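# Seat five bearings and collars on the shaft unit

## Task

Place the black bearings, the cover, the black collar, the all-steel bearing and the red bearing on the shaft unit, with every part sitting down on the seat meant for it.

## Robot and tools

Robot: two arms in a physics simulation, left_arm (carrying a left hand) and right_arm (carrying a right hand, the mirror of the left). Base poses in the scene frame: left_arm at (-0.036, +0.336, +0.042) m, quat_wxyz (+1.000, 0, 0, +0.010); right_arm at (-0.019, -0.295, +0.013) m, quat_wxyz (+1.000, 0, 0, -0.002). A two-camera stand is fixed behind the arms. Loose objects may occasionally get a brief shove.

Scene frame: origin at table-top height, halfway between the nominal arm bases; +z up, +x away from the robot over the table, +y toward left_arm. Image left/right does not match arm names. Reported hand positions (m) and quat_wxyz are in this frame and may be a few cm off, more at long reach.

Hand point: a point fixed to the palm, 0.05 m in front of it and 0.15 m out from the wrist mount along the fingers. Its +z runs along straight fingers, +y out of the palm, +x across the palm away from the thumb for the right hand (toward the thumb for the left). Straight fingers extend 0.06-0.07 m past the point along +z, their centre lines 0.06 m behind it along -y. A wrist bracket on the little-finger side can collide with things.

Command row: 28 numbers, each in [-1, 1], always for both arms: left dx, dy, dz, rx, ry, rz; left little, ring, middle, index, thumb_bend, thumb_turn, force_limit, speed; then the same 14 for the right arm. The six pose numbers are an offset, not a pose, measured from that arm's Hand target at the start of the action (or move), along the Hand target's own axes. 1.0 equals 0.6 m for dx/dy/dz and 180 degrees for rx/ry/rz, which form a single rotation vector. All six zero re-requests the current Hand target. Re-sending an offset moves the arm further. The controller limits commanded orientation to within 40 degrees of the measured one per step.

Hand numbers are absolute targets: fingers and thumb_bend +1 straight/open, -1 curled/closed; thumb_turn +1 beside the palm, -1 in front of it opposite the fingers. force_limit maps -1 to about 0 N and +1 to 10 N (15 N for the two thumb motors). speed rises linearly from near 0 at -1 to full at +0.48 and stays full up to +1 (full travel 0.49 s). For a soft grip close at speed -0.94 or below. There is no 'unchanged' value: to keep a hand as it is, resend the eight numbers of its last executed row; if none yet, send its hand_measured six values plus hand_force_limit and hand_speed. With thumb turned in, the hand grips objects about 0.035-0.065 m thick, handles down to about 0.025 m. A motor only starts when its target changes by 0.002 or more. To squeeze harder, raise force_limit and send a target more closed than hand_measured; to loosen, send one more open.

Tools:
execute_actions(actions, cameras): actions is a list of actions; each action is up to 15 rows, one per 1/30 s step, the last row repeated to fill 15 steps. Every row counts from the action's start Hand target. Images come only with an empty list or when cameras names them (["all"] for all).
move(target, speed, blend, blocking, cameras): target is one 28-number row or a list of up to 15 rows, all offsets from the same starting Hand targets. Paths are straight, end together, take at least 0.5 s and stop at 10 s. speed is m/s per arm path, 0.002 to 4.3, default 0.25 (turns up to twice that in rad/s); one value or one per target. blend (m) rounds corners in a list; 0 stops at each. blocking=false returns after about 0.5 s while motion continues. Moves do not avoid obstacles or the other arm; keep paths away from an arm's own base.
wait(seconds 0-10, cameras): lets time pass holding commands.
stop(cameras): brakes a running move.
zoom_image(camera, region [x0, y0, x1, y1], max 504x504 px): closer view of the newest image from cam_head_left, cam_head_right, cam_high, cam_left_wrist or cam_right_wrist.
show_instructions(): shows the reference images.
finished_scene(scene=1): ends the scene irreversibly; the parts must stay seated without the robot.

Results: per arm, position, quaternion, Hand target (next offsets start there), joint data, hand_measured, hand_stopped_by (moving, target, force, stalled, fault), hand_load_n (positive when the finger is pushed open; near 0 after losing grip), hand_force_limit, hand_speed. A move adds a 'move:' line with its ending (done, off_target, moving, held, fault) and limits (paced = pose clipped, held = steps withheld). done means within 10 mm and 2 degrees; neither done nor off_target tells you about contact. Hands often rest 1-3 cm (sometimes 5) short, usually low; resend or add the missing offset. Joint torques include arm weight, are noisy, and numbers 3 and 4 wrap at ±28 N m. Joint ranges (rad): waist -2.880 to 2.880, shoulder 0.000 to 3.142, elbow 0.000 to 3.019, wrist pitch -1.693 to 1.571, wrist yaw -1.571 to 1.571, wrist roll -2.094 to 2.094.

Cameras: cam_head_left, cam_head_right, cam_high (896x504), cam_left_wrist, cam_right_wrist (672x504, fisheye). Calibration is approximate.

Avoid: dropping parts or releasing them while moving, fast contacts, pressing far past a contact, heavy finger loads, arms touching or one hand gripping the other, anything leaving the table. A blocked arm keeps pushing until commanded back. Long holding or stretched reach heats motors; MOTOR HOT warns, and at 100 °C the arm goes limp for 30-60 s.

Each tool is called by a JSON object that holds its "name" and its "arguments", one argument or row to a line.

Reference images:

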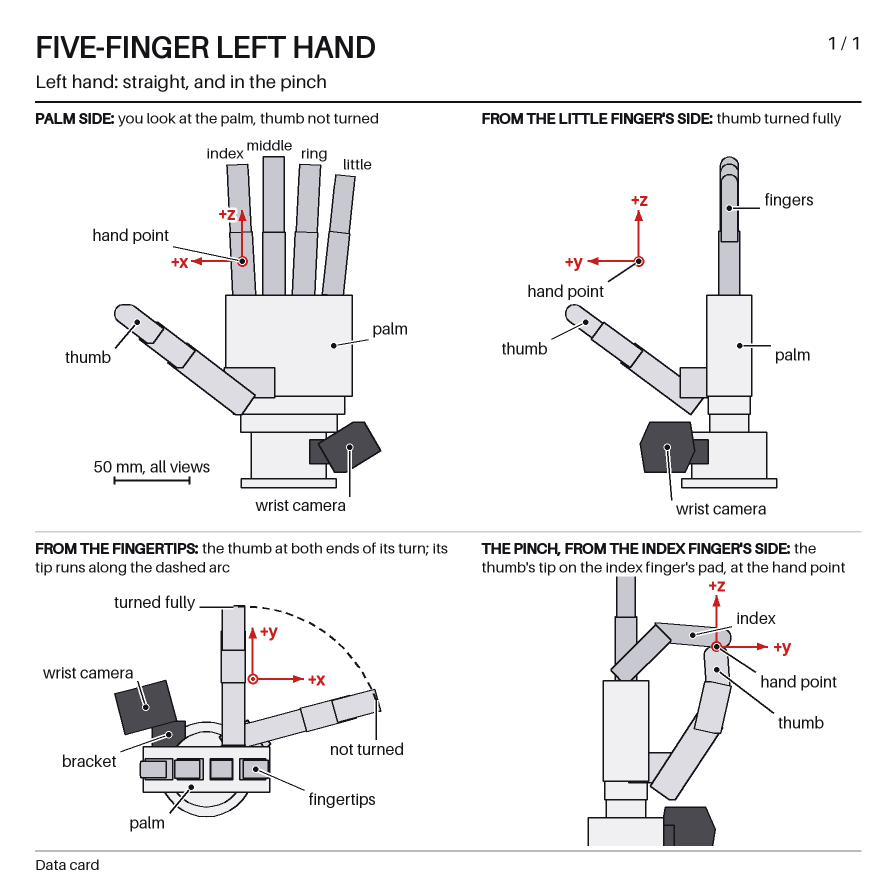

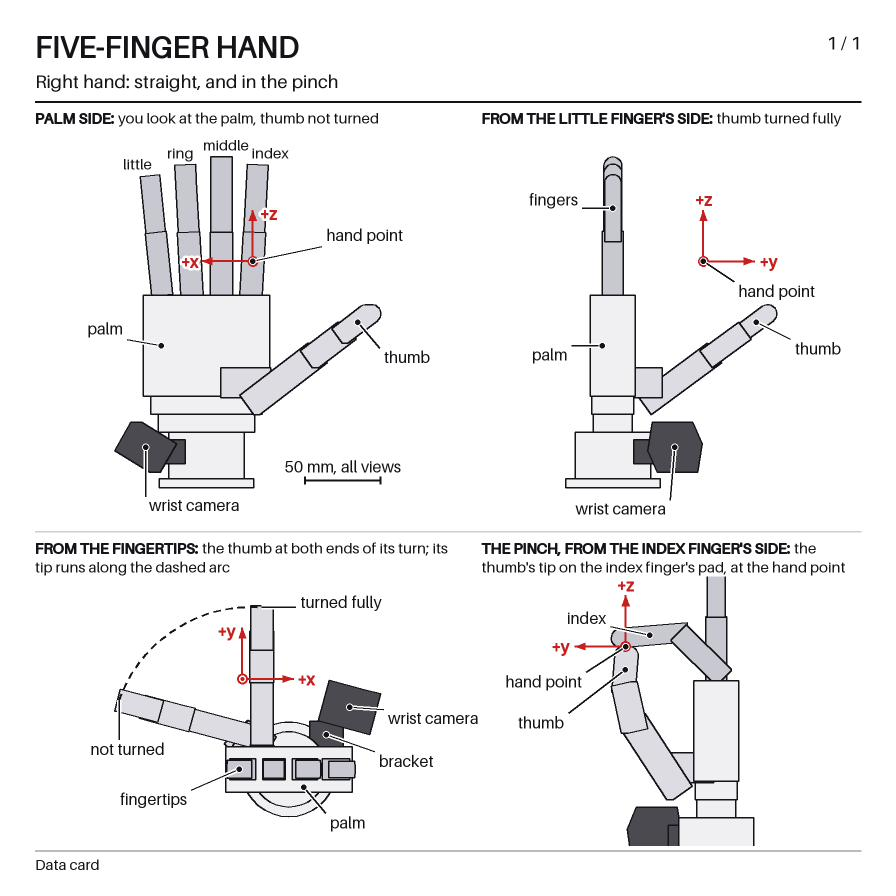

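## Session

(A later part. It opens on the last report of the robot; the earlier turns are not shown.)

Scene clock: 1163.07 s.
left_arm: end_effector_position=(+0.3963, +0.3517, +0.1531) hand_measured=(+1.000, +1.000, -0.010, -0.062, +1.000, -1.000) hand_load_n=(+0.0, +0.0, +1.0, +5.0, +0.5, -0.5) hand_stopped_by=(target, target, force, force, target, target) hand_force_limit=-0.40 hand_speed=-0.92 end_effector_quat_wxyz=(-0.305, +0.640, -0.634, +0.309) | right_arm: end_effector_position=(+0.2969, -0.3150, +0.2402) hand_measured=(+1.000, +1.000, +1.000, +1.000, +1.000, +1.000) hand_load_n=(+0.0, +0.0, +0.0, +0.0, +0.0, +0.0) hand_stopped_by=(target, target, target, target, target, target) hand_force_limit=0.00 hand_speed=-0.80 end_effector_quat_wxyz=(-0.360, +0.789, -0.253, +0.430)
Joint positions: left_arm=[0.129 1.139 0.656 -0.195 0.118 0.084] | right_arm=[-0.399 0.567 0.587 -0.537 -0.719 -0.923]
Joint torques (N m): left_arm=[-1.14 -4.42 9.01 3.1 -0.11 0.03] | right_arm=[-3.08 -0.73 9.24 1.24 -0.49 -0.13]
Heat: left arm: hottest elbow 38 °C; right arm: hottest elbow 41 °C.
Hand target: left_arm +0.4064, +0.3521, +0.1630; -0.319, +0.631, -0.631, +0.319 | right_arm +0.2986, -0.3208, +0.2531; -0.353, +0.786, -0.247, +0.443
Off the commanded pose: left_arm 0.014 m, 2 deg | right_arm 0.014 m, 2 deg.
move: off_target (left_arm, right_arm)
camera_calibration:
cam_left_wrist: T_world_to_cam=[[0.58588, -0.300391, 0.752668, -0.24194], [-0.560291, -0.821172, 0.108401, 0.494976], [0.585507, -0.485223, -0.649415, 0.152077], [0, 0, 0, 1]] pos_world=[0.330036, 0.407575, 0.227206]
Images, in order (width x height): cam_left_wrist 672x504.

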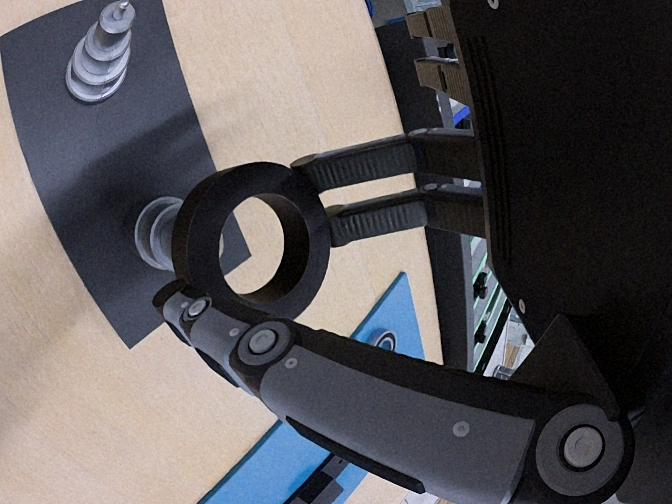

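{"name": "move", "arguments": {
  "target": [0.01, 0.048, 0.0332, -0.002, 0, 0, 1, 1, -0.1, -0.1, 1, -1, -0.4, -0.92, 0, 0, 0, 0, 0, 0, 1, 1, 1, 1, 1, 1, 0, -0.8],
  "speed": 0.06,
  "cameras": ["cam_left_wrist"]
}}

{"name": "zoom_image", "arguments": {
  "camera": "cam_left_wrist",
  "region": [130, 130, 380, 380]
}}

Scene clock: 1193.87 s.
left_arm: end_effector_position=(+0.3949, +0.3493, +0.1191) hand_measured=(+1.000, +1.000, -0.010, -0.062, +1.000, -1.000) hand_load_n=(+0.0, +0.0, +1.0, +5.0, +1.0, -0.5) hand_stopped_by=(target, target, force, force, target, target) hand_force_limit=-0.40 hand_speed=-0.92 end_effector_quat_wxyz=(-0.306, +0.639, -0.636, +0.305) | right_arm: end_effector_position=(+0.2969, -0.3150, +0.2402) hand_measured=(+1.000, +1.000, +1.000, +1.000, +1.000, +1.000) hand_load_n=(+0.0, +0.0, +0.0, +0.0, +0.0, -0.5) hand_stopped_by=(target, target, target, target, target, target) hand_force_limit=0.00 hand_speed=-0.80 end_effector_quat_wxyz=(-0.360, +0.789, -0.253, +0.430)
Joint positions: left_arm=[0.118 1.198 0.598 -0.082 0.104 0.084] | right_arm=[-0.399 0.567 0.587 -0.537 -0.719 -0.923]
Joint torques (N m): left_arm=[-1.38 -4.6 8.47 3.08 -0.13 -0.1] | right_arm=[-3.14 -0.73 9.25 1.28 -0.52 -0.12]
Heat: left arm: hottest elbow 37 °C; right arm: hottest elbow 41 °C.
Hand target: left_arm +0.4052, +0.3462, +0.1279; -0.317, +0.632, -0.632, +0.317 | right_arm +0.2986, -0.3208, +0.2531; -0.353, +0.786, -0.247, +0.443
Off the commanded pose: left_arm 0.014 m, 2 deg | right_arm 0.014 m, 2 deg.
move: off_target (left_arm, right_arm)
camera_calibration:
cam_left_wrist: T_world_to_cam=[[0.589062, -0.306988, 0.747505, -0.21464], [-0.559998, -0.821975, 0.103728, 0.496685], [0.582587, -0.479704, -0.656107, 0.129666], [0, 0, 0, 1]] pos_world=[0.329038, 0.404571, 0.193999]
Images, in order (width x height): cam_left_wrist 672x504.

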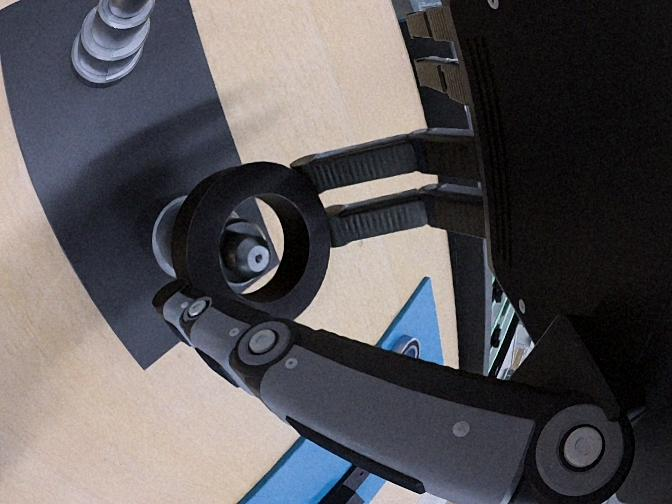

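Scaled by 2.016 from the camera's 672x504 image, which has a finer 960x720 frame.

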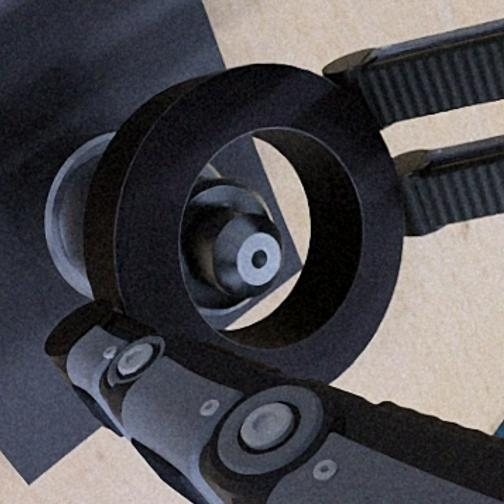

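{"name": "move", "arguments": {
  "target": [
    [0.0108, -0.001, 0.0013, 0, 0, 0, 1, 1, -0.1, -0.1, 1, -1, -0.4, -0.92, 0, 0, 0, 0, 0, 0, 1, 1, 1, 1, 1, 1, 0, -0.8],
    [0.0108, 0.0284, 0.0232, 0, 0, 0, 1, 1, -0.1, -0.1, 1, -1, -0.4, -0.92, 0, 0, 0, 0, 0, 0, 1, 1, 1, 1, 1, 1, 0, -0.8]
  ],
  "speed": 0.06,
  "cameras": ["cam_left_wrist"]
}}

{"name": "zoom_image", "arguments": {
  "camera": "cam_left_wrist",
  "region": [170, 140, 350, 320]
}}

Scene clock: 1220.77 s.
left_arm: end_effector_position=(+0.3958, +0.3438, +0.0976) hand_measured=(+1.000, +1.000, -0.010, -0.062, +1.000, -1.000) hand_load_n=(+0.0, +0.0, +1.5, +4.5, +1.0, -0.5) hand_stopped_by=(target, target, force, force, target, target) hand_force_limit=-0.40 hand_speed=-0.92 end_effector_quat_wxyz=(-0.308, +0.637, -0.639, +0.303) | right_arm: end_effector_position=(+0.2969, -0.3150, +0.2402) hand_measured=(+1.000, +1.000, +1.000, +1.000, +1.000, +1.000) hand_load_n=(-0.5, +0.0, +0.0, +0.0, +0.0, +0.0) hand_stopped_by=(target, target, target, target, target, target) hand_force_limit=0.00 hand_speed=-0.80 end_effector_quat_wxyz=(-0.360, +0.789, -0.253, +0.430)
Joint positions: left_arm=[0.098 1.246 0.567 -0.002 0.086 0.079] | right_arm=[-0.399 0.567 0.587 -0.537 -0.719 -0.923]
Joint torques (N m): left_arm=[-1.55 -4.84 7.94 3.21 -0.07 -0.18] | right_arm=[-3.14 -0.97 9.33 1.28 -0.52 -0.12]
Heat: left arm: hottest elbow 35 °C; right arm: hottest elbow 42 °C.
Hand target: left_arm +0.4063, +0.3397, +0.1059; -0.317, +0.632, -0.632, +0.317 | right_arm +0.2986, -0.3208, +0.2531; -0.353, +0.786, -0.247, +0.443
Off the commanded pose: left_arm 0.014 m, 2 deg | right_arm 0.014 m, 2 deg.
move: off_target (left_arm, right_arm)
camera_calibration:
cam_left_wrist: T_world_to_cam=[[0.588676, -0.314657, 0.744615, -0.197639], [-0.562907, -0.820662, 0.0982284, 0.496024], [0.580169, -0.476974, -0.660227, 0.112769], [0, 0, 0, 1]] pos_world=[0.330136, 0.398667, 0.172894]
Images, in order (width x height): cam_left_wrist 672x504.

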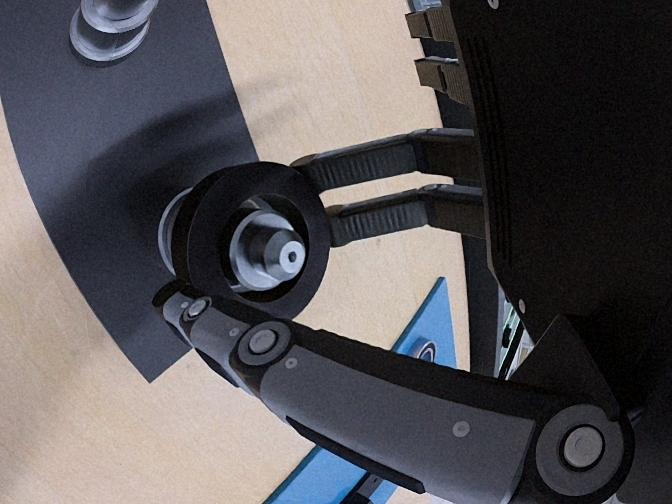

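Scaled by 2.800 from the camera's 672x504 image, which has a finer 960x720 frame.

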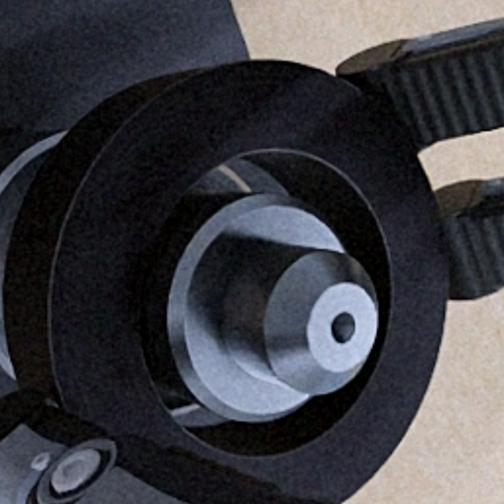

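{"name": "zoom_image", "arguments": {
  "camera": "cam_left_wrist",
  "region": [210, 180, 320, 310]
}}

Scaled by 3.877 from the camera's 672x504 image, which has a finer 960x720 frame.

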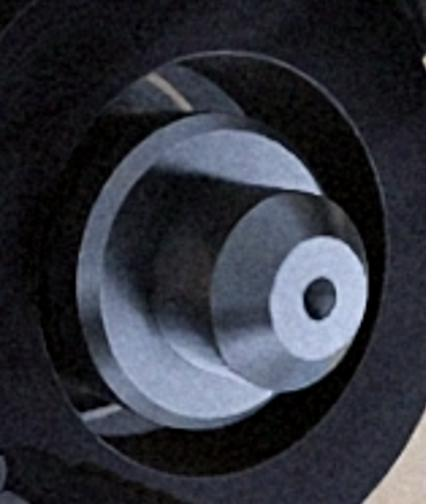

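{"name": "move", "arguments": {
  "target": [-0.0075, 0.0023, -0.0087, 0, 0, 0, 1, 1, -0.1, -0.1, 1, -1, -0.4, -0.92, 0, 0, 0, 0, 0, 0, 1, 1, 1, 1, 1, 1, 0, -0.8],
  "speed": 0.05,
  "cameras": ["cam_left_wrist"]
}}

{"name": "zoom_image", "arguments": {
  "camera": "cam_left_wrist",
  "region": [210, 180, 320, 310]
}}

Scene clock: 1304.23 s.
left_arm: end_effector_position=(+0.3949, +0.3428, +0.0968) hand_measured=(+1.000, +1.000, -0.010, -0.062, +1.000, -1.000) hand_load_n=(+0.0, +0.0, +1.5, +4.5, +1.0, -1.0) hand_stopped_by=(target, target, force, force, target, target) hand_force_limit=-0.40 hand_speed=-0.92 end_effector_quat_wxyz=(-0.306, +0.637, -0.640, +0.304) | right_arm: end_effector_position=(+0.2969, -0.3150, +0.2402) hand_measured=(+1.000, +1.000, +1.000, +1.000, +1.000, +1.000) hand_load_n=(+0.0, +0.0, +0.0, +0.0, +0.0, -0.5) hand_stopped_by=(target, target, target, target, target, target) hand_force_limit=0.00 hand_speed=-0.80 end_effector_quat_wxyz=(-0.360, +0.789, -0.253, +0.430)
Joint positions: left_arm=[0.098 1.246 0.565 -0.002 0.091 0.079] | right_arm=[-0.399 0.567 0.587 -0.537 -0.719 -0.923]
Joint torques (N m): left_arm=[-0.38 -6.01 7.47 2.85 0.16 -0.07] | right_arm=[-2.78 -0.79 9.35 1.25 -0.51 -0.12]
Heat: left arm: hottest elbow 35 °C; right arm: hottest elbow 42 °C.
Hand target: left_arm +0.4013, +0.3442, +0.1080; -0.317, +0.632, -0.632, +0.317 | right_arm +0.2986, -0.3208, +0.2531; -0.353, +0.786, -0.247, +0.443
Off the commanded pose: left_arm 0.013 m, 2 deg | right_arm 0.014 m, 2 deg.
move: off_target (left_arm, right_arm)
camera_calibration:
cam_left_wrist: T_world_to_cam=[[0.588734, -0.314462, 0.744652, -0.196951], [-0.565689, -0.818327, 0.101669, 0.494748], [0.577398, -0.481097, -0.659665, 0.11481], [0, 0, 0, 1]] pos_world=[0.329534, 0.398167, 0.172095]
Images, in order (width x height): cam_left_wrist 672x504.

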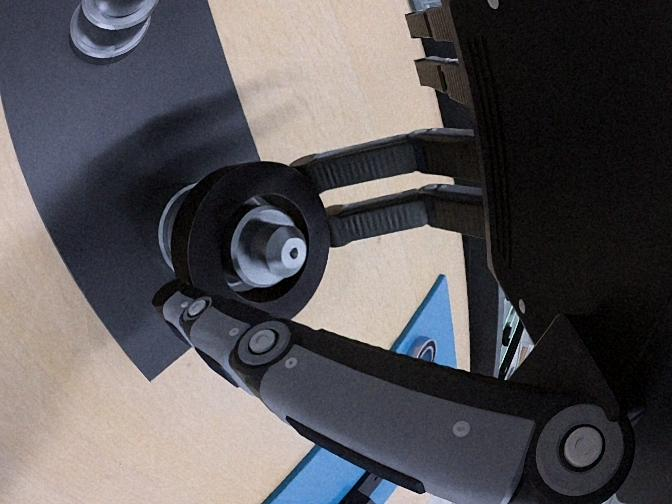

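Scaled by 3.877 from the camera's 672x504 image, which has a finer 960x720 frame.

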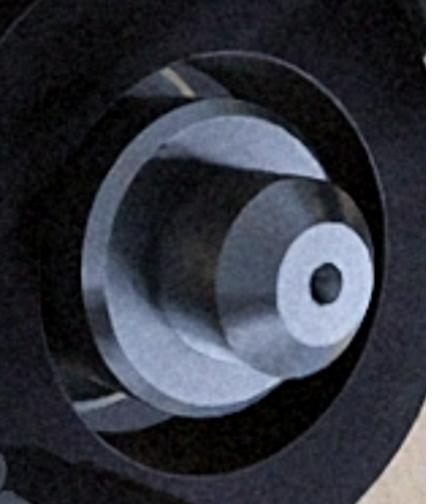

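{"name": "move", "arguments": {
  "target": [-0.01, 0.006, -0.008, 0, 0, 0, 1, 1, -0.1, -0.1, 1, -1, -0.4, -0.92, 0, 0, 0, 0, 0, 0, 1, 1, 1, 1, 1, 1, 0, -0.8],
  "speed": 0.05,
  "cameras": ["cam_left_wrist"]
}}

{"name": "zoom_image", "arguments": {
  "camera": "cam_left_wrist",
  "region": [210, 180, 320, 310]
}}

Scene clock: 1313.67 s.
left_arm: end_effector_position=(+0.3901, +0.3444, +0.0970) hand_measured=(+1.000, +1.000, -0.010, -0.062, +1.000, -1.000) hand_load_n=(+0.0, +0.0, +1.5, +5.0, +1.0, -0.5) hand_stopped_by=(target, target, force, force, target, target) hand_force_limit=-0.40 hand_speed=-0.92 end_effector_quat_wxyz=(-0.302, +0.638, -0.638, +0.309) | right_arm: end_effector_position=(+0.2969, -0.3150, +0.2402) hand_measured=(+1.000, +1.000, +1.000, +1.000, +1.000, +1.000) hand_load_n=(+0.0, +0.0, +0.0, +0.0, +0.0, +0.0) hand_stopped_by=(target, target, target, target, target, target) hand_force_limit=0.00 hand_speed=-0.80 end_effector_quat_wxyz=(-0.360, +0.789, -0.253, +0.430)
Joint positions: left_arm=[0.112 1.234 0.553 -0.002 0.111 0.079] | right_arm=[-0.399 0.567 0.587 -0.537 -0.719 -0.923]
Joint torques (N m): left_arm=[0.21 -6.07 7.43 2.61 0.06 0.09] | right_arm=[-3.19 -1.26 9.25 1.24 -0.53 -0.14]
Heat: left arm: hottest elbow 35 °C; right arm: hottest elbow 42 °C.
Hand target: left_arm +0.3952, +0.3501, +0.1079; -0.317, +0.632, -0.632, +0.317 | right_arm +0.2986, -0.3208, +0.2531; -0.353, +0.786, -0.247, +0.443
Off the commanded pose: left_arm 0.013 m, 2 deg | right_arm 0.014 m, 2 deg.
move: off_target (left_arm, right_arm)
camera_calibration:
cam_left_wrist: T_world_to_cam=[[0.586461, -0.305943, 0.749974, -0.196378], [-0.567187, -0.816129, 0.110596, 0.492309], [0.57824, -0.490236, -0.652156, 0.120482], [0, 0, 0, 1]] pos_world=[0.324732, 0.400772, 0.171404]
Images, in order (width x height): cam_left_wrist 672x504.

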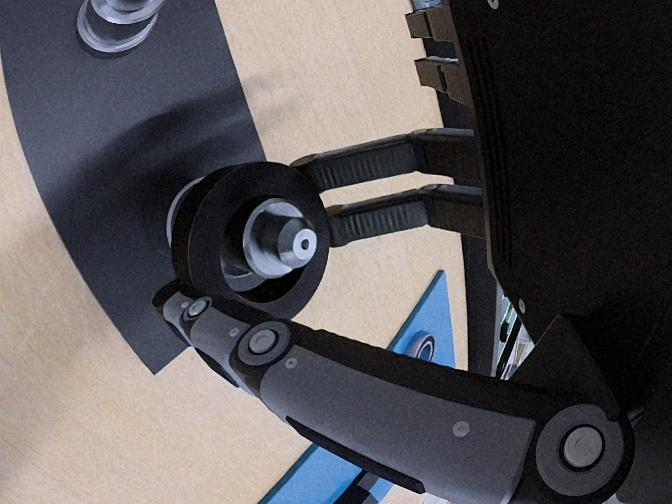

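Scaled by 3.877 from the camera's 672x504 image, which has a finer 960x720 frame.

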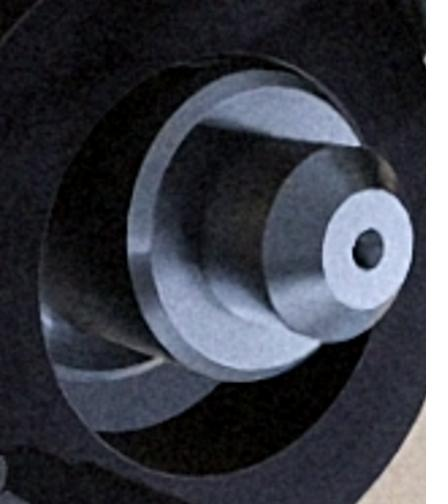

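{"name": "move", "arguments": {
  "target": [-0.0088, 0, -0.0, 0, 0, 0, 1, 1, -0.1, -0.1, 1, -1, -0.4, -0.92, 0, 0, 0, 0, 0, 0, 1, 1, 1, 1, 1, 1, 0, -0.8],
  "speed": 0.05,
  "cameras": ["cam_left_wrist"]
}}

{"name": "zoom_image", "arguments": {
  "camera": "cam_left_wrist",
  "region": [210, 180, 320, 310]
}}

Scene clock: 1334.03 s.
left_arm: end_effector_position=(+0.3895, +0.3501, +0.0971) hand_measured=(+1.000, +1.000, -0.010, -0.062, +1.000, -1.000) hand_load_n=(+0.0, +0.0, +1.5, +5.0, +1.0, -0.5) hand_stopped_by=(target, target, force, force, target, target) hand_force_limit=-0.40 hand_speed=-0.92 end_effector_quat_wxyz=(-0.302, +0.640, -0.635, +0.309) | right_arm: end_effector_position=(+0.2969, -0.3150, +0.2402) hand_measured=(+1.000, +1.000, +1.000, +1.000, +1.000, +1.000) hand_load_n=(+0.0, +0.0, +0.0, +0.0, +0.0, +0.0) hand_stopped_by=(target, target, target, target, target, target) hand_force_limit=0.00 hand_speed=-0.80 end_effector_quat_wxyz=(-0.360, +0.789, -0.253, +0.430)
Joint positions: left_arm=[0.13 1.234 0.553 -0.002 0.124 0.085] | right_arm=[-0.399 0.567 0.587 -0.537 -0.719 -0.923]
Joint torques (N m): left_arm=[0.09 -5.95 7.62 2.56 0.06 0.11] | right_arm=[-2.9 -0.97 9.24 1.31 -0.53 -0.14]
Heat: left arm: hottest elbow 34 °C; right arm: hottest elbow 42 °C.
Hand target: left_arm +0.3953, +0.3555, +0.1081; -0.317, +0.632, -0.632, +0.317 | right_arm +0.2986, -0.3208, +0.2531; -0.353, +0.786, -0.247, +0.443
Off the commanded pose: left_arm 0.013 m, 2 deg | right_arm 0.014 m, 2 deg.
move: off_target (left_arm, right_arm)
camera_calibration:
cam_left_wrist: T_world_to_cam=[[0.587487, -0.300094, 0.751533, -0.196907], [-0.56303, -0.818641, 0.11324, 0.495561], [0.581254, -0.489663, -0.649903, 0.122082], [0, 0, 0, 1]] pos_world=[0.323735, 0.406375, 0.171207]
Images, in order (width x height): cam_left_wrist 672x504.

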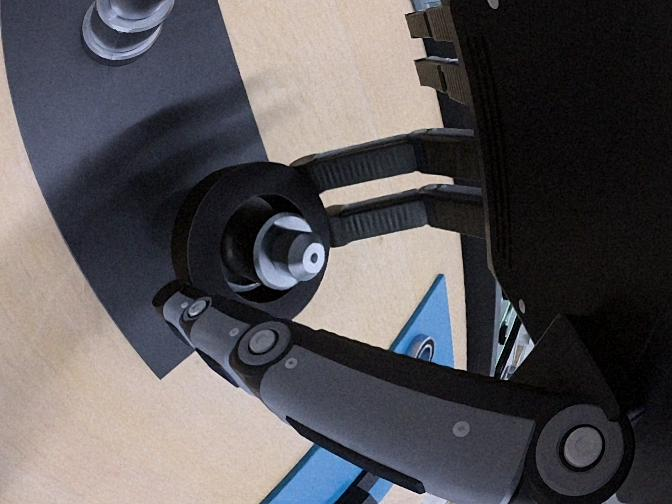

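Scaled by 3.877 from the camera's 672x504 image, which has a finer 960x720 frame.

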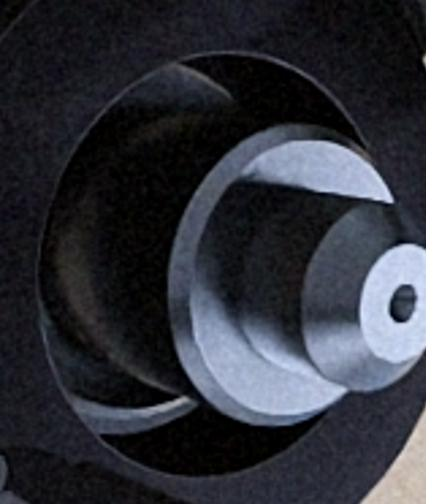

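{"name": "move", "arguments": {
  "target": [0.005, -0.0023, 0.0003, 0, 0, 0, 1, 1, -0.1, -0.1, 1, -1, -0.4, -0.92, 0, 0, 0, 0, 0, 0, 1, 1, 1, 1, 1, 1, 0, -0.8],
  "speed": 0.05,
  "cameras": ["cam_left_wrist"]
}}

{"name": "zoom_image", "arguments": {
  "camera": "cam_left_wrist",
  "region": [210, 180, 320, 310]
}}

Scene clock: 1360.47 s.
left_arm: end_effector_position=(+0.3895, +0.3502, +0.0971) hand_measured=(+1.000, +1.000, -0.010, -0.062, +1.000, -1.000) hand_load_n=(+0.0, +0.0, +1.5, +4.5, +1.0, +0.0) hand_stopped_by=(target, target, force, force, target, target) hand_force_limit=-0.40 hand_speed=-0.92 end_effector_quat_wxyz=(-0.302, +0.640, -0.636, +0.309) | right_arm: end_effector_position=(+0.2969, -0.3150, +0.2402) hand_measured=(+1.000, +1.000, +1.000, +1.000, +1.000, +1.000) hand_load_n=(+0.0, +0.0, +0.0, +0.0, +0.0, +0.0) hand_stopped_by=(target, target, target, target, target, target) hand_force_limit=0.00 hand_speed=-0.80 end_effector_quat_wxyz=(-0.360, +0.789, -0.253, +0.430)
Joint positions: left_arm=[0.13 1.234 0.553 -0.002 0.123 0.085] | right_arm=[-0.399 0.567 0.587 -0.537 -0.719 -0.923]
Joint torques (N m): left_arm=[-0.79 -6.12 7.86 2.47 -0.17 0.05] | right_arm=[-2.9 -0.73 9.25 1.24 -0.52 -0.11]
Heat: left arm: hottest elbow 33 °C; right arm: hottest elbow 42 °C.
Hand target: left_arm +0.3963, +0.3525, +0.1091; -0.317, +0.632, -0.632, +0.317 | right_arm +0.2986, -0.3208, +0.2531; -0.353, +0.786, -0.247, +0.443
Off the commanded pose: left_arm 0.014 m, 2 deg | right_arm 0.014 m, 2 deg.
move: off_target (left_arm, right_arm)
camera_calibration:
cam_left_wrist: T_world_to_cam=[[0.587528, -0.300488, 0.751344, -0.196698], [-0.562984, -0.818734, 0.112797, 0.495741], [0.581257, -0.489266, -0.650199, 0.122019], [0, 0, 0, 1]] pos_world=[0.323735, 0.406475, 0.171206]
Images, in order (width x height): cam_left_wrist 672x504.

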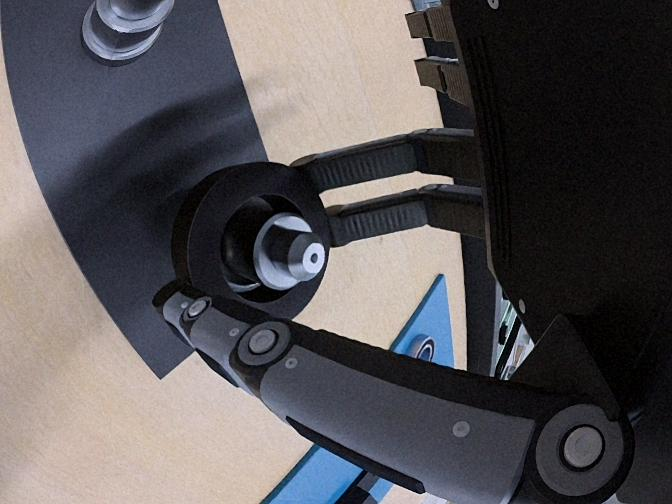

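Scaled by 3.877 from the camera's 672x504 image, which has a finer 960x720 frame.

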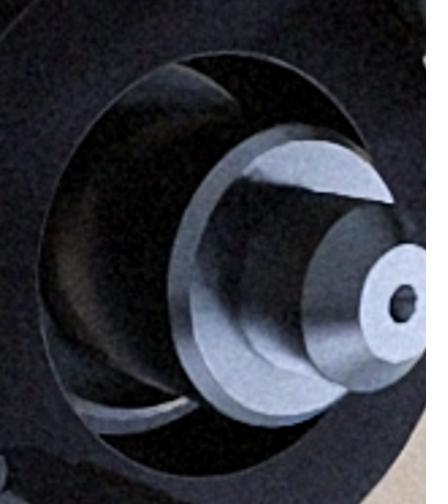

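{"name": "move", "arguments": {
  "target": [0.0062, 0.0, 0.0008, 0, 0, 0, 1, 1, -0.1, -0.1, 1, -1, -0.4, -0.92, 0, 0, 0, 0, 0, 0, 1, 1, 1, 1, 1, 1, 0, -0.8],
  "speed": 0.05,
  "cameras": ["cam_left_wrist"]
}}

{"name": "zoom_image", "arguments": {
  "camera": "cam_left_wrist",
  "region": [210, 180, 320, 310]
}}

Scene clock: 1372.67 s.
left_arm: end_effector_position=(+0.3896, +0.3511, +0.0968) hand_measured=(+1.000, +1.000, -0.010, -0.062, +1.000, -1.000) hand_load_n=(+0.0, +0.0, +1.5, +4.5, +1.0, +0.0) hand_stopped_by=(target, target, force, force, target, target) hand_force_limit=-0.40 hand_speed=-0.92 end_effector_quat_wxyz=(-0.304, +0.641, -0.635, +0.307) | right_arm: end_effector_position=(+0.2969, -0.3150, +0.2402) hand_measured=(+1.000, +1.000, +1.000, +1.000, +1.000, +1.000) hand_load_n=(+0.0, -0.5, +0.0, -0.5, +0.0, +0.0) hand_stopped_by=(target, target, target, target, target, target) hand_force_limit=0.00 hand_speed=-0.80 end_effector_quat_wxyz=(-0.360, +0.789, -0.253, +0.430)
Joint positions: left_arm=[0.128 1.234 0.553 -0.002 0.115 0.085] | right_arm=[-0.399 0.567 0.587 -0.537 -0.719 -0.923]
Joint torques (N m): left_arm=[-1.44 -6.18 7.79 2.56 -0.19 -0.04] | right_arm=[-2.73 -0.97 9.17 1.39 -0.53 -0.12]
Heat: left arm: hottest elbow 33 °C; right arm: hottest elbow 42 °C.
Hand target: left_arm +0.3967, +0.3486, +0.1088; -0.317, +0.632, -0.632, +0.317 | right_arm +0.2986, -0.3208, +0.2531; -0.353, +0.786, -0.247, +0.443
Off the commanded pose: left_arm 0.014 m, 2 deg | right_arm 0.014 m, 2 deg.
move: off_target (left_arm, right_arm)
camera_calibration:
cam_left_wrist: T_world_to_cam=[[0.589634, -0.301459, 0.749303, -0.196591], [-0.558807, -0.822105, 0.108982, 0.496512], [0.583152, -0.482975, -0.653199, 0.119578], [0, 0, 0, 1]] pos_world=[0.323639, 0.406674, 0.171303]
Images, in order (width x height): cam_left_wrist 672x504.

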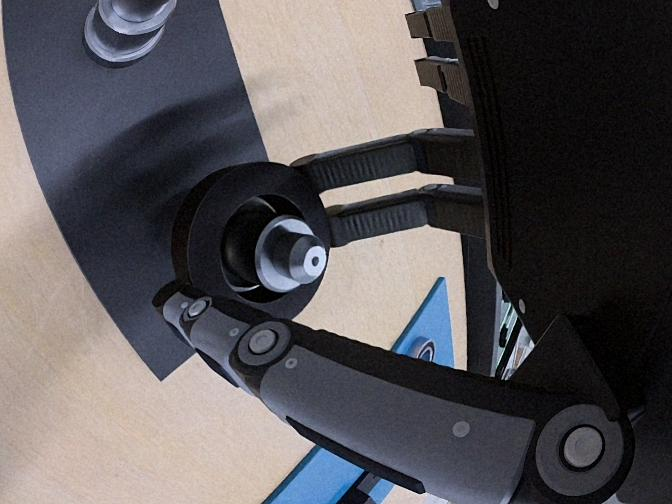

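Scaled by 3.877 from the camera's 672x504 image, which has a finer 960x720 frame.

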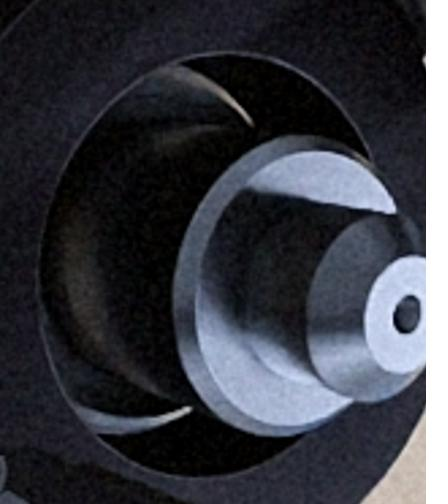

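{"name": "move", "arguments": {
  "target": [0.006, -0.0045, 0.003, 0, 0, 0, 1, 1, -0.1, -0.1, 1, -1, -0.4, -0.92, 0, 0, 0, 0, 0, 0, 1, 1, 1, 1, 1, 1, 0, -0.8],
  "speed": 0.05,
  "cameras": ["cam_left_wrist"]
}}

{"name": "zoom_image", "arguments": {
  "camera": "cam_left_wrist",
  "region": [210, 180, 320, 310]
}}

Scene clock: 1386.63 s.
left_arm: end_effector_position=(+0.3899, +0.3491, +0.0965) hand_measured=(+1.000, +1.000, -0.010, -0.062, +1.000, -1.000) hand_load_n=(+0.0, +0.0, +1.5, +4.5, +1.0, -0.5) hand_stopped_by=(target, target, force, force, target, target) hand_force_limit=-0.40 hand_speed=-0.92 end_effector_quat_wxyz=(-0.306, +0.639, -0.636, +0.304) | right_arm: end_effector_position=(+0.2969, -0.3150, +0.2402) hand_measured=(+1.000, +1.000, +1.000, +1.000, +1.000, +1.000) hand_load_n=(+0.0, +0.0, +0.0, +0.0, +0.0, +0.0) hand_stopped_by=(target, target, target, target, target, target) hand_force_limit=0.00 hand_speed=-0.80 end_effector_quat_wxyz=(-0.360, +0.789, -0.253, +0.430)
Joint positions: left_arm=[0.118 1.234 0.553 -0.002 0.103 0.085] | right_arm=[-0.399 0.567 0.587 -0.537 -0.719 -0.923]
Joint torques (N m): left_arm=[-1.67 -5.6 8.34 2.48 -0.12 -0.12] | right_arm=[-2.78 -0.73 9.35 1.36 -0.52 -0.12]
Heat: left arm: hottest elbow 33 °C; right arm: hottest elbow 43 °C.
Hand target: left_arm +0.3997, +0.3451, +0.1099; -0.317, +0.632, -0.632, +0.317 | right_arm +0.2986, -0.3208, +0.2531; -0.353, +0.786, -0.247, +0.443
Off the commanded pose: left_arm 0.017 m, 2 deg | right_arm 0.014 m, 2 deg.
move: off_target (left_arm, right_arm)
camera_calibration:
cam_left_wrist: T_world_to_cam=[[0.590052, -0.30744, 0.746538, -0.194866], [-0.559577, -0.822271, 0.103653, 0.495979], [0.58199, -0.478907, -0.657219, 0.117667], [0, 0, 0, 1]] pos_world=[0.324038, 0.404271, 0.171398]
Images, in order (width x height): cam_left_wrist 672x504.

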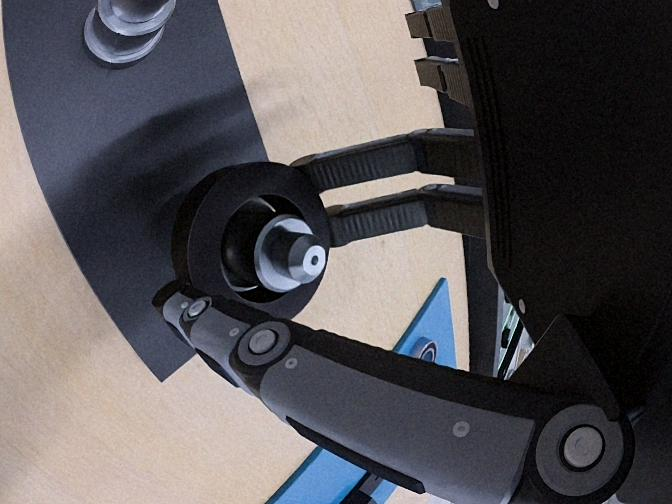

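Scaled by 3.877 from the camera's 672x504 image, which has a finer 960x720 frame.

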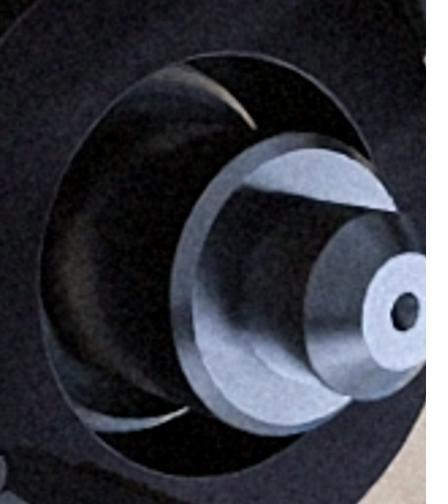

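{"name": "wait", "arguments": {
  "seconds": 0.3,
  "cameras": ["cam_left_wrist", "cam_head_right"]
}}

{"name": "zoom_image", "arguments": {
  "camera": "cam_left_wrist",
  "region": [210, 180, 320, 310]
}}

{"name": "zoom_image", "arguments": {
  "camera": "cam_head_right",
  "region": [230, 180, 350, 300]
}}

Scene clock: 1396.37 s.
left_arm: end_effector_position=(+0.3899, +0.3491, +0.0965) hand_measured=(+1.000, +1.000, -0.010, -0.062, +1.000, -1.000) hand_load_n=(+0.0, +0.0, +1.0, +4.5, +1.0, -0.5) hand_stopped_by=(target, target, force, force, target, target) hand_force_limit=-0.40 hand_speed=-0.92 end_effector_quat_wxyz=(-0.306, +0.639, -0.636, +0.304) | right_arm: end_effector_position=(+0.2969, -0.3150, +0.2402) hand_measured=(+1.000, +1.000, +1.000, +1.000, +1.000, +1.000) hand_load_n=(+0.0, +0.0, +0.0, +0.0, +0.0, +0.0) hand_stopped_by=(target, target, target, target, target, target) hand_force_limit=0.00 hand_speed=-0.80 end_effector_quat_wxyz=(-0.360, +0.789, -0.253, +0.430)
Joint positions: left_arm=[0.118 1.234 0.553 -0.002 0.103 0.085] | right_arm=[-0.399 0.567 0.587 -0.537 -0.719 -0.923]
Joint torques (N m): left_arm=[-1.67 -5.77 8.38 2.52 -0.12 -0.11] | right_arm=[-3.14 -1.2 9.26 1.31 -0.53 -0.13]
Heat: left arm: hottest elbow 33 °C; right arm: hottest elbow 43 °C.
Hand target: left_arm +0.3997, +0.3451, +0.1099; -0.317, +0.632, -0.632, +0.317 | right_arm +0.2986, -0.3208, +0.2531; -0.353, +0.786, -0.247, +0.443
Off the commanded pose: left_arm 0.017 m, 2 deg | right_arm 0.014 m, 2 deg.
wait: 0.30 s; at rest from the start
camera_calibration:
cam_left_wrist: T_world_to_cam=[[0.590052, -0.30744, 0.746538, -0.194866], [-0.559577, -0.822271, 0.103653, 0.495979], [0.58199, -0.478907, -0.657219, 0.117667], [0, 0, 0, 1]] pos_world=[0.324038, 0.404271, 0.171398]
Images, in order (width x height): cam_head_right 896x504, cam_left_wrist 672x504.

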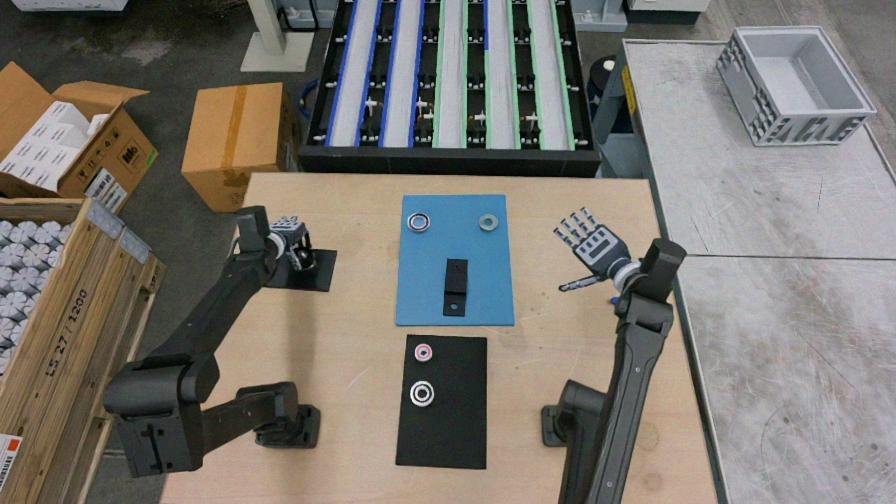

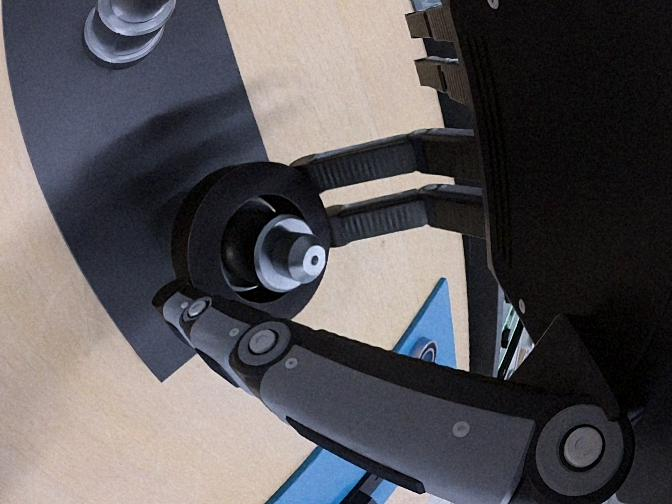

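Scaled by 3.877 from the camera's 672x504 image, which has a finer 960x720 frame.

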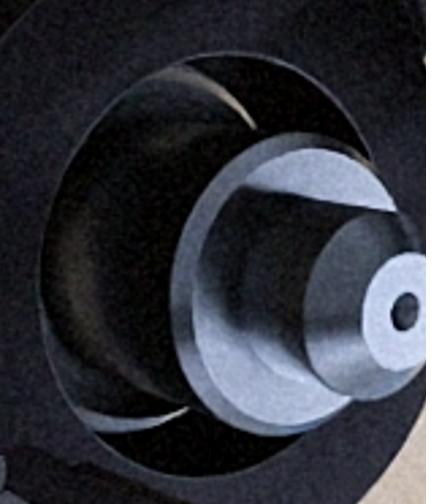

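Scaled by 4.200 from the camera's 896x504 image, which has a finer 1280x720 frame.

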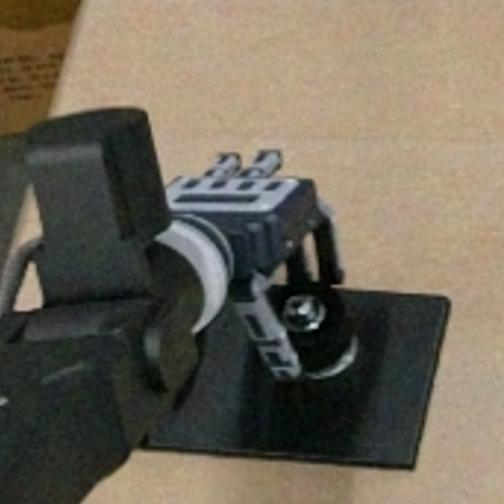

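{"name": "move", "arguments": {
  "target": [-0.0033, 0.008, 0.006, 0, 0, 0, 1, 1, -0.1, -0.1, 1, -1, -0.4, -0.92, 0, 0, 0, 0, 0, 0, 1, 1, 1, 1, 1, 1, 0, -0.8],
  "speed": 0.04,
  "cameras": ["cam_left_wrist"]
}}

{"name": "zoom_image", "arguments": {
  "camera": "cam_left_wrist",
  "region": [210, 180, 320, 310]
}}

Scene clock: 1410.73 s.
left_arm: end_effector_position=(+0.3912, +0.3493, +0.0976) hand_measured=(+1.000, +1.000, -0.010, -0.062, +1.000, -1.000) hand_load_n=(+0.0, +0.0, +1.5, +4.5, +1.0, -0.5) hand_stopped_by=(target, target, force, force, target, target) hand_force_limit=-0.40 hand_speed=-0.92 end_effector_quat_wxyz=(-0.309, +0.638, -0.636, +0.306) | right_arm: end_effector_position=(+0.2969, -0.3150, +0.2402) hand_measured=(+1.000, +1.000, +1.000, +1.000, +1.000, +1.000) hand_load_n=(+0.0, -0.5, +0.0, +0.0, +0.0, +0.0) hand_stopped_by=(target, target, target, target, target, target) hand_force_limit=0.00 hand_speed=-0.80 end_effector_quat_wxyz=(-0.360, +0.789, -0.253, +0.430)
Joint positions: left_arm=[0.118 1.234 0.553 0.005 0.103 0.085] | right_arm=[-0.399 0.567 0.587 -0.537 -0.719 -0.923]
Joint torques (N m): left_arm=[-1.14 -4.66 7.73 3.07 0.03 -0.06] | right_arm=[-3.08 -0.97 9.18 1.25 -0.51 -0.1]
Heat: left arm: hottest elbow 33 °C; right arm: hottest elbow 43 °C.
Hand target: left_arm +0.3998, +0.3471, +0.1039; -0.317, +0.632, -0.632, +0.317 | right_arm +0.2986, -0.3208, +0.2531; -0.353, +0.786, -0.247, +0.443
Off the commanded pose: left_arm 0.011 m, 2 deg | right_arm 0.014 m, 2 deg.
move: off_target (left_arm, right_arm)
camera_calibration:
cam_left_wrist: T_world_to_cam=[[0.58524, -0.308151, 0.750025, -0.194637], [-0.560246, -0.822354, 0.0992889, 0.497492], [0.58619, -0.478306, -0.653915, 0.115478], [0, 0, 0, 1]] pos_world=[0.324936, 0.404371, 0.1721]
Images, in order (width x height): cam_left_wrist 672x504.

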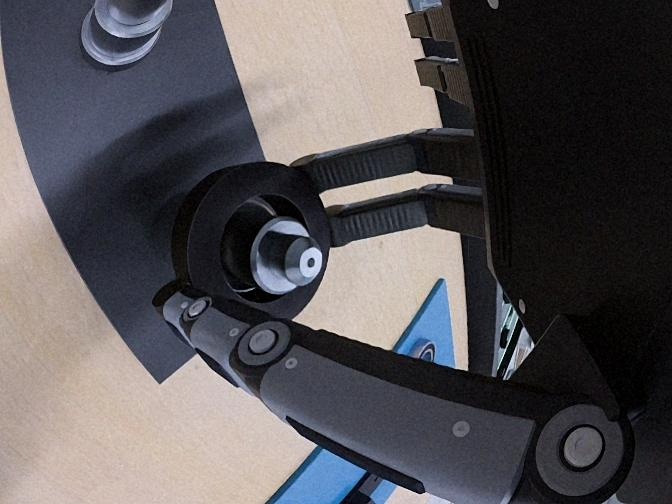

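Scaled by 3.877 from the camera's 672x504 image, which has a finer 960x720 frame.

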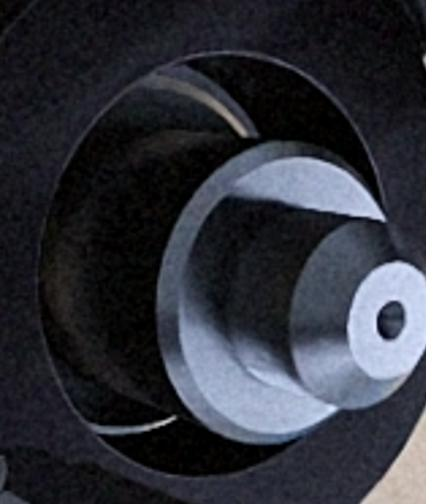

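{"name": "move", "arguments": {
  "target": [0.005, 0.0107, 0.008, 0, 0, 0, 1, 1, -0.1, -0.1, 1, -1, -0.4, -0.92, 0, 0, 0, 0, 0, 0, 1, 1, 1, 1, 1, 1, 0, -0.8],
  "speed": 0.04,
  "cameras": ["cam_left_wrist"]
}}

{"name": "zoom_image", "arguments": {
  "camera": "cam_left_wrist",
  "region": [210, 180, 320, 310]
}}

Scene clock: 1424.50 s.
left_arm: end_effector_position=(+0.3917, +0.3482, +0.0915) hand_measured=(+1.000, +1.000, -0.010, -0.062, +1.000, -1.000) hand_load_n=(+0.0, +0.0, +0.5, +4.5, +1.0, -0.5) hand_stopped_by=(target, target, force, force, target, target) hand_force_limit=-0.40 hand_speed=-0.92 end_effector_quat_wxyz=(-0.311, +0.636, -0.636, +0.307) | right_arm: end_effector_position=(+0.2969, -0.3150, +0.2402) hand_measured=(+1.000, +1.000, +1.000, +1.000, +1.000, +1.000) hand_load_n=(+0.0, +0.0, +0.0, +0.0, +0.0, +0.0) hand_stopped_by=(target, target, target, target, target, target) hand_force_limit=0.00 hand_speed=-0.80 end_effector_quat_wxyz=(-0.360, +0.789, -0.253, +0.430)
Joint positions: left_arm=[0.115 1.249 0.542 0.036 0.101 0.085] | right_arm=[-0.399 0.567 0.587 -0.537 -0.719 -0.923]
Joint torques (N m): left_arm=[-1.61 -4.25 7.5 3.14 -0.13 -0.13] | right_arm=[-2.61 -0.91 9.26 1.29 -0.52 -0.14]
Heat: left arm: hottest elbow 33 °C; right arm: hottest elbow 43 °C.
Hand target: left_arm +0.3997, +0.3441, +0.0958; -0.317, +0.632, -0.632, +0.317 | right_arm +0.2986, -0.3208, +0.2531; -0.353, +0.786, -0.247, +0.443
Off the commanded pose: left_arm 0.010 m, 2 deg | right_arm 0.014 m, 2 deg.
move: off_target (right_arm)
camera_calibration:
cam_left_wrist: T_world_to_cam=[[0.580912, -0.310939, 0.752235, -0.188219], [-0.562114, -0.821648, 0.094461, 0.49838], [0.588701, -0.477716, -0.652088, 0.109482], [0, 0, 0, 1]] pos_world=[0.325033, 0.403269, 0.1659]
Images, in order (width x height): cam_left_wrist 672x504.

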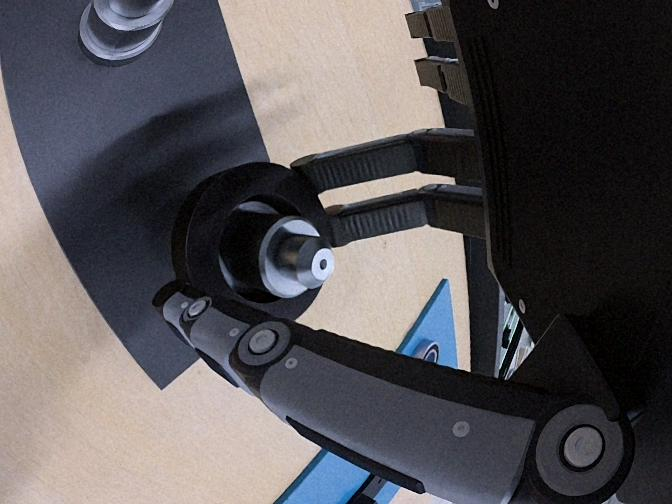

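Scaled by 3.877 from the camera's 672x504 image, which has a finer 960x720 frame.

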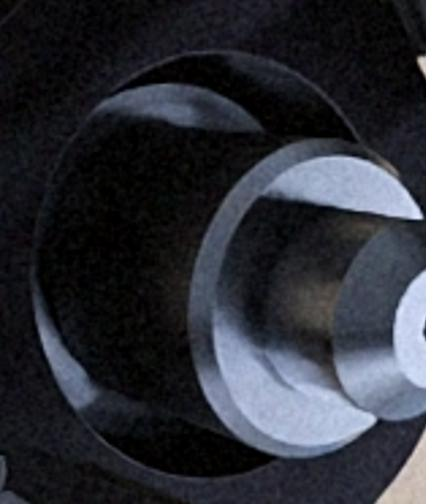

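{"name": "zoom_image", "arguments": {
  "camera": "cam_left_wrist",
  "region": [210, 185, 290, 310]
}}

Scaled by 4.032 from the camera's 672x504 image, which has a finer 960x720 frame.

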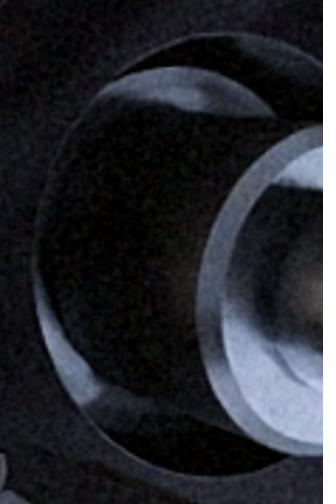

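{"name": "move", "arguments": {
  "target": [0.002, 0.0107, 0.008, 0.009, 0, 0, 1, 1, -0.1, -0.1, 1, -1, -0.4, -0.92, 0, 0, 0, 0, 0, 0, 1, 1, 1, 1, 1, 1, 0, -0.8],
  "speed": 0.04,
  "cameras": ["cam_left_wrist"]
}}

{"name": "zoom_image", "arguments": {
  "camera": "cam_left_wrist",
  "region": [210, 185, 330, 310]
}}

Scene clock: 1480.97 s.
left_arm: end_effector_position=(+0.3912, +0.3471, +0.0855) hand_measured=(+1.000, +1.000, -0.010, -0.062, +1.000, -1.000) hand_load_n=(+0.0, +0.0, +0.5, +3.5, +1.5, -0.5) hand_stopped_by=(target, target, force, force, target, target) hand_force_limit=-0.40 hand_speed=-0.92 end_effector_quat_wxyz=(-0.321, +0.631, -0.632, +0.316) | right_arm: end_effector_position=(+0.2969, -0.3150, +0.2402) hand_measured=(+1.000, +1.000, +1.000, +1.000, +1.000, +1.000) hand_load_n=(+0.0, +0.0, +0.0, +0.0, +0.0, +0.0) hand_stopped_by=(target, target, target, target, target, target) hand_force_limit=0.00 hand_speed=-0.80 end_effector_quat_wxyz=(-0.360, +0.789, -0.253, +0.430)
Joint positions: left_arm=[0.112 1.258 0.51 0.107 0.101 0.083] | right_arm=[-0.399 0.567 0.587 -0.537 -0.719 -0.923]
Joint torques (N m): left_arm=[-1.49 -3.66 7.39 3.41 -0.12 -0.16] | right_arm=[-3.08 -0.85 9.25 1.31 -0.53 -0.14]
Heat: left arm: hottest elbow 33 °C; right arm: hottest elbow 43 °C.
Hand target: left_arm +0.3998, +0.3429, +0.0878; -0.326, +0.628, -0.627, +0.326 | right_arm +0.2986, -0.3208, +0.2531; -0.353, +0.786, -0.247, +0.443
Off the commanded pose: left_arm 0.010 m, 1 deg | right_arm 0.014 m, 2 deg.
move: off_target (right_arm)
camera_calibration:
cam_left_wrist: T_world_to_cam=[[0.558137, -0.313388, 0.768291, -0.175379], [-0.565556, -0.821212, 0.0758829, 0.500457], [0.607149, -0.476864, -0.635587, 0.0963551], [0, 0, 0, 1]] pos_world=[0.32242, 0.401968, 0.158008]
Images, in order (width x height): cam_left_wrist 672x504.

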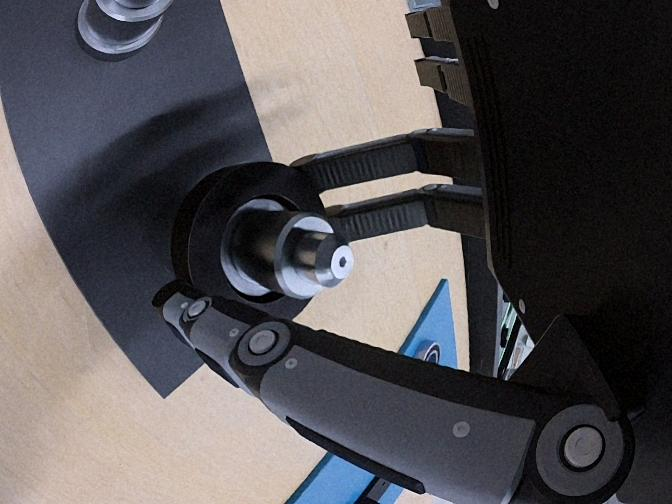

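Scaled by 4.032 from the camera's 672x504 image, which has a finer 960x720 frame.

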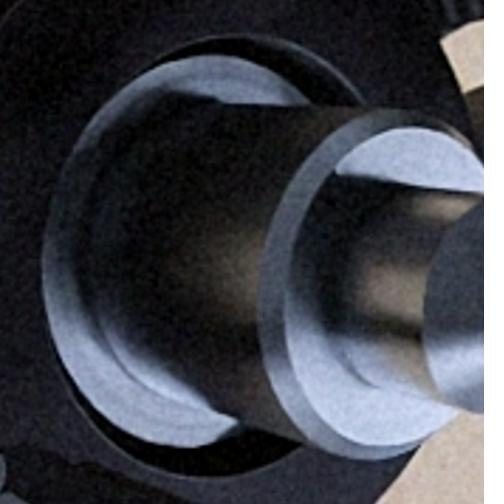

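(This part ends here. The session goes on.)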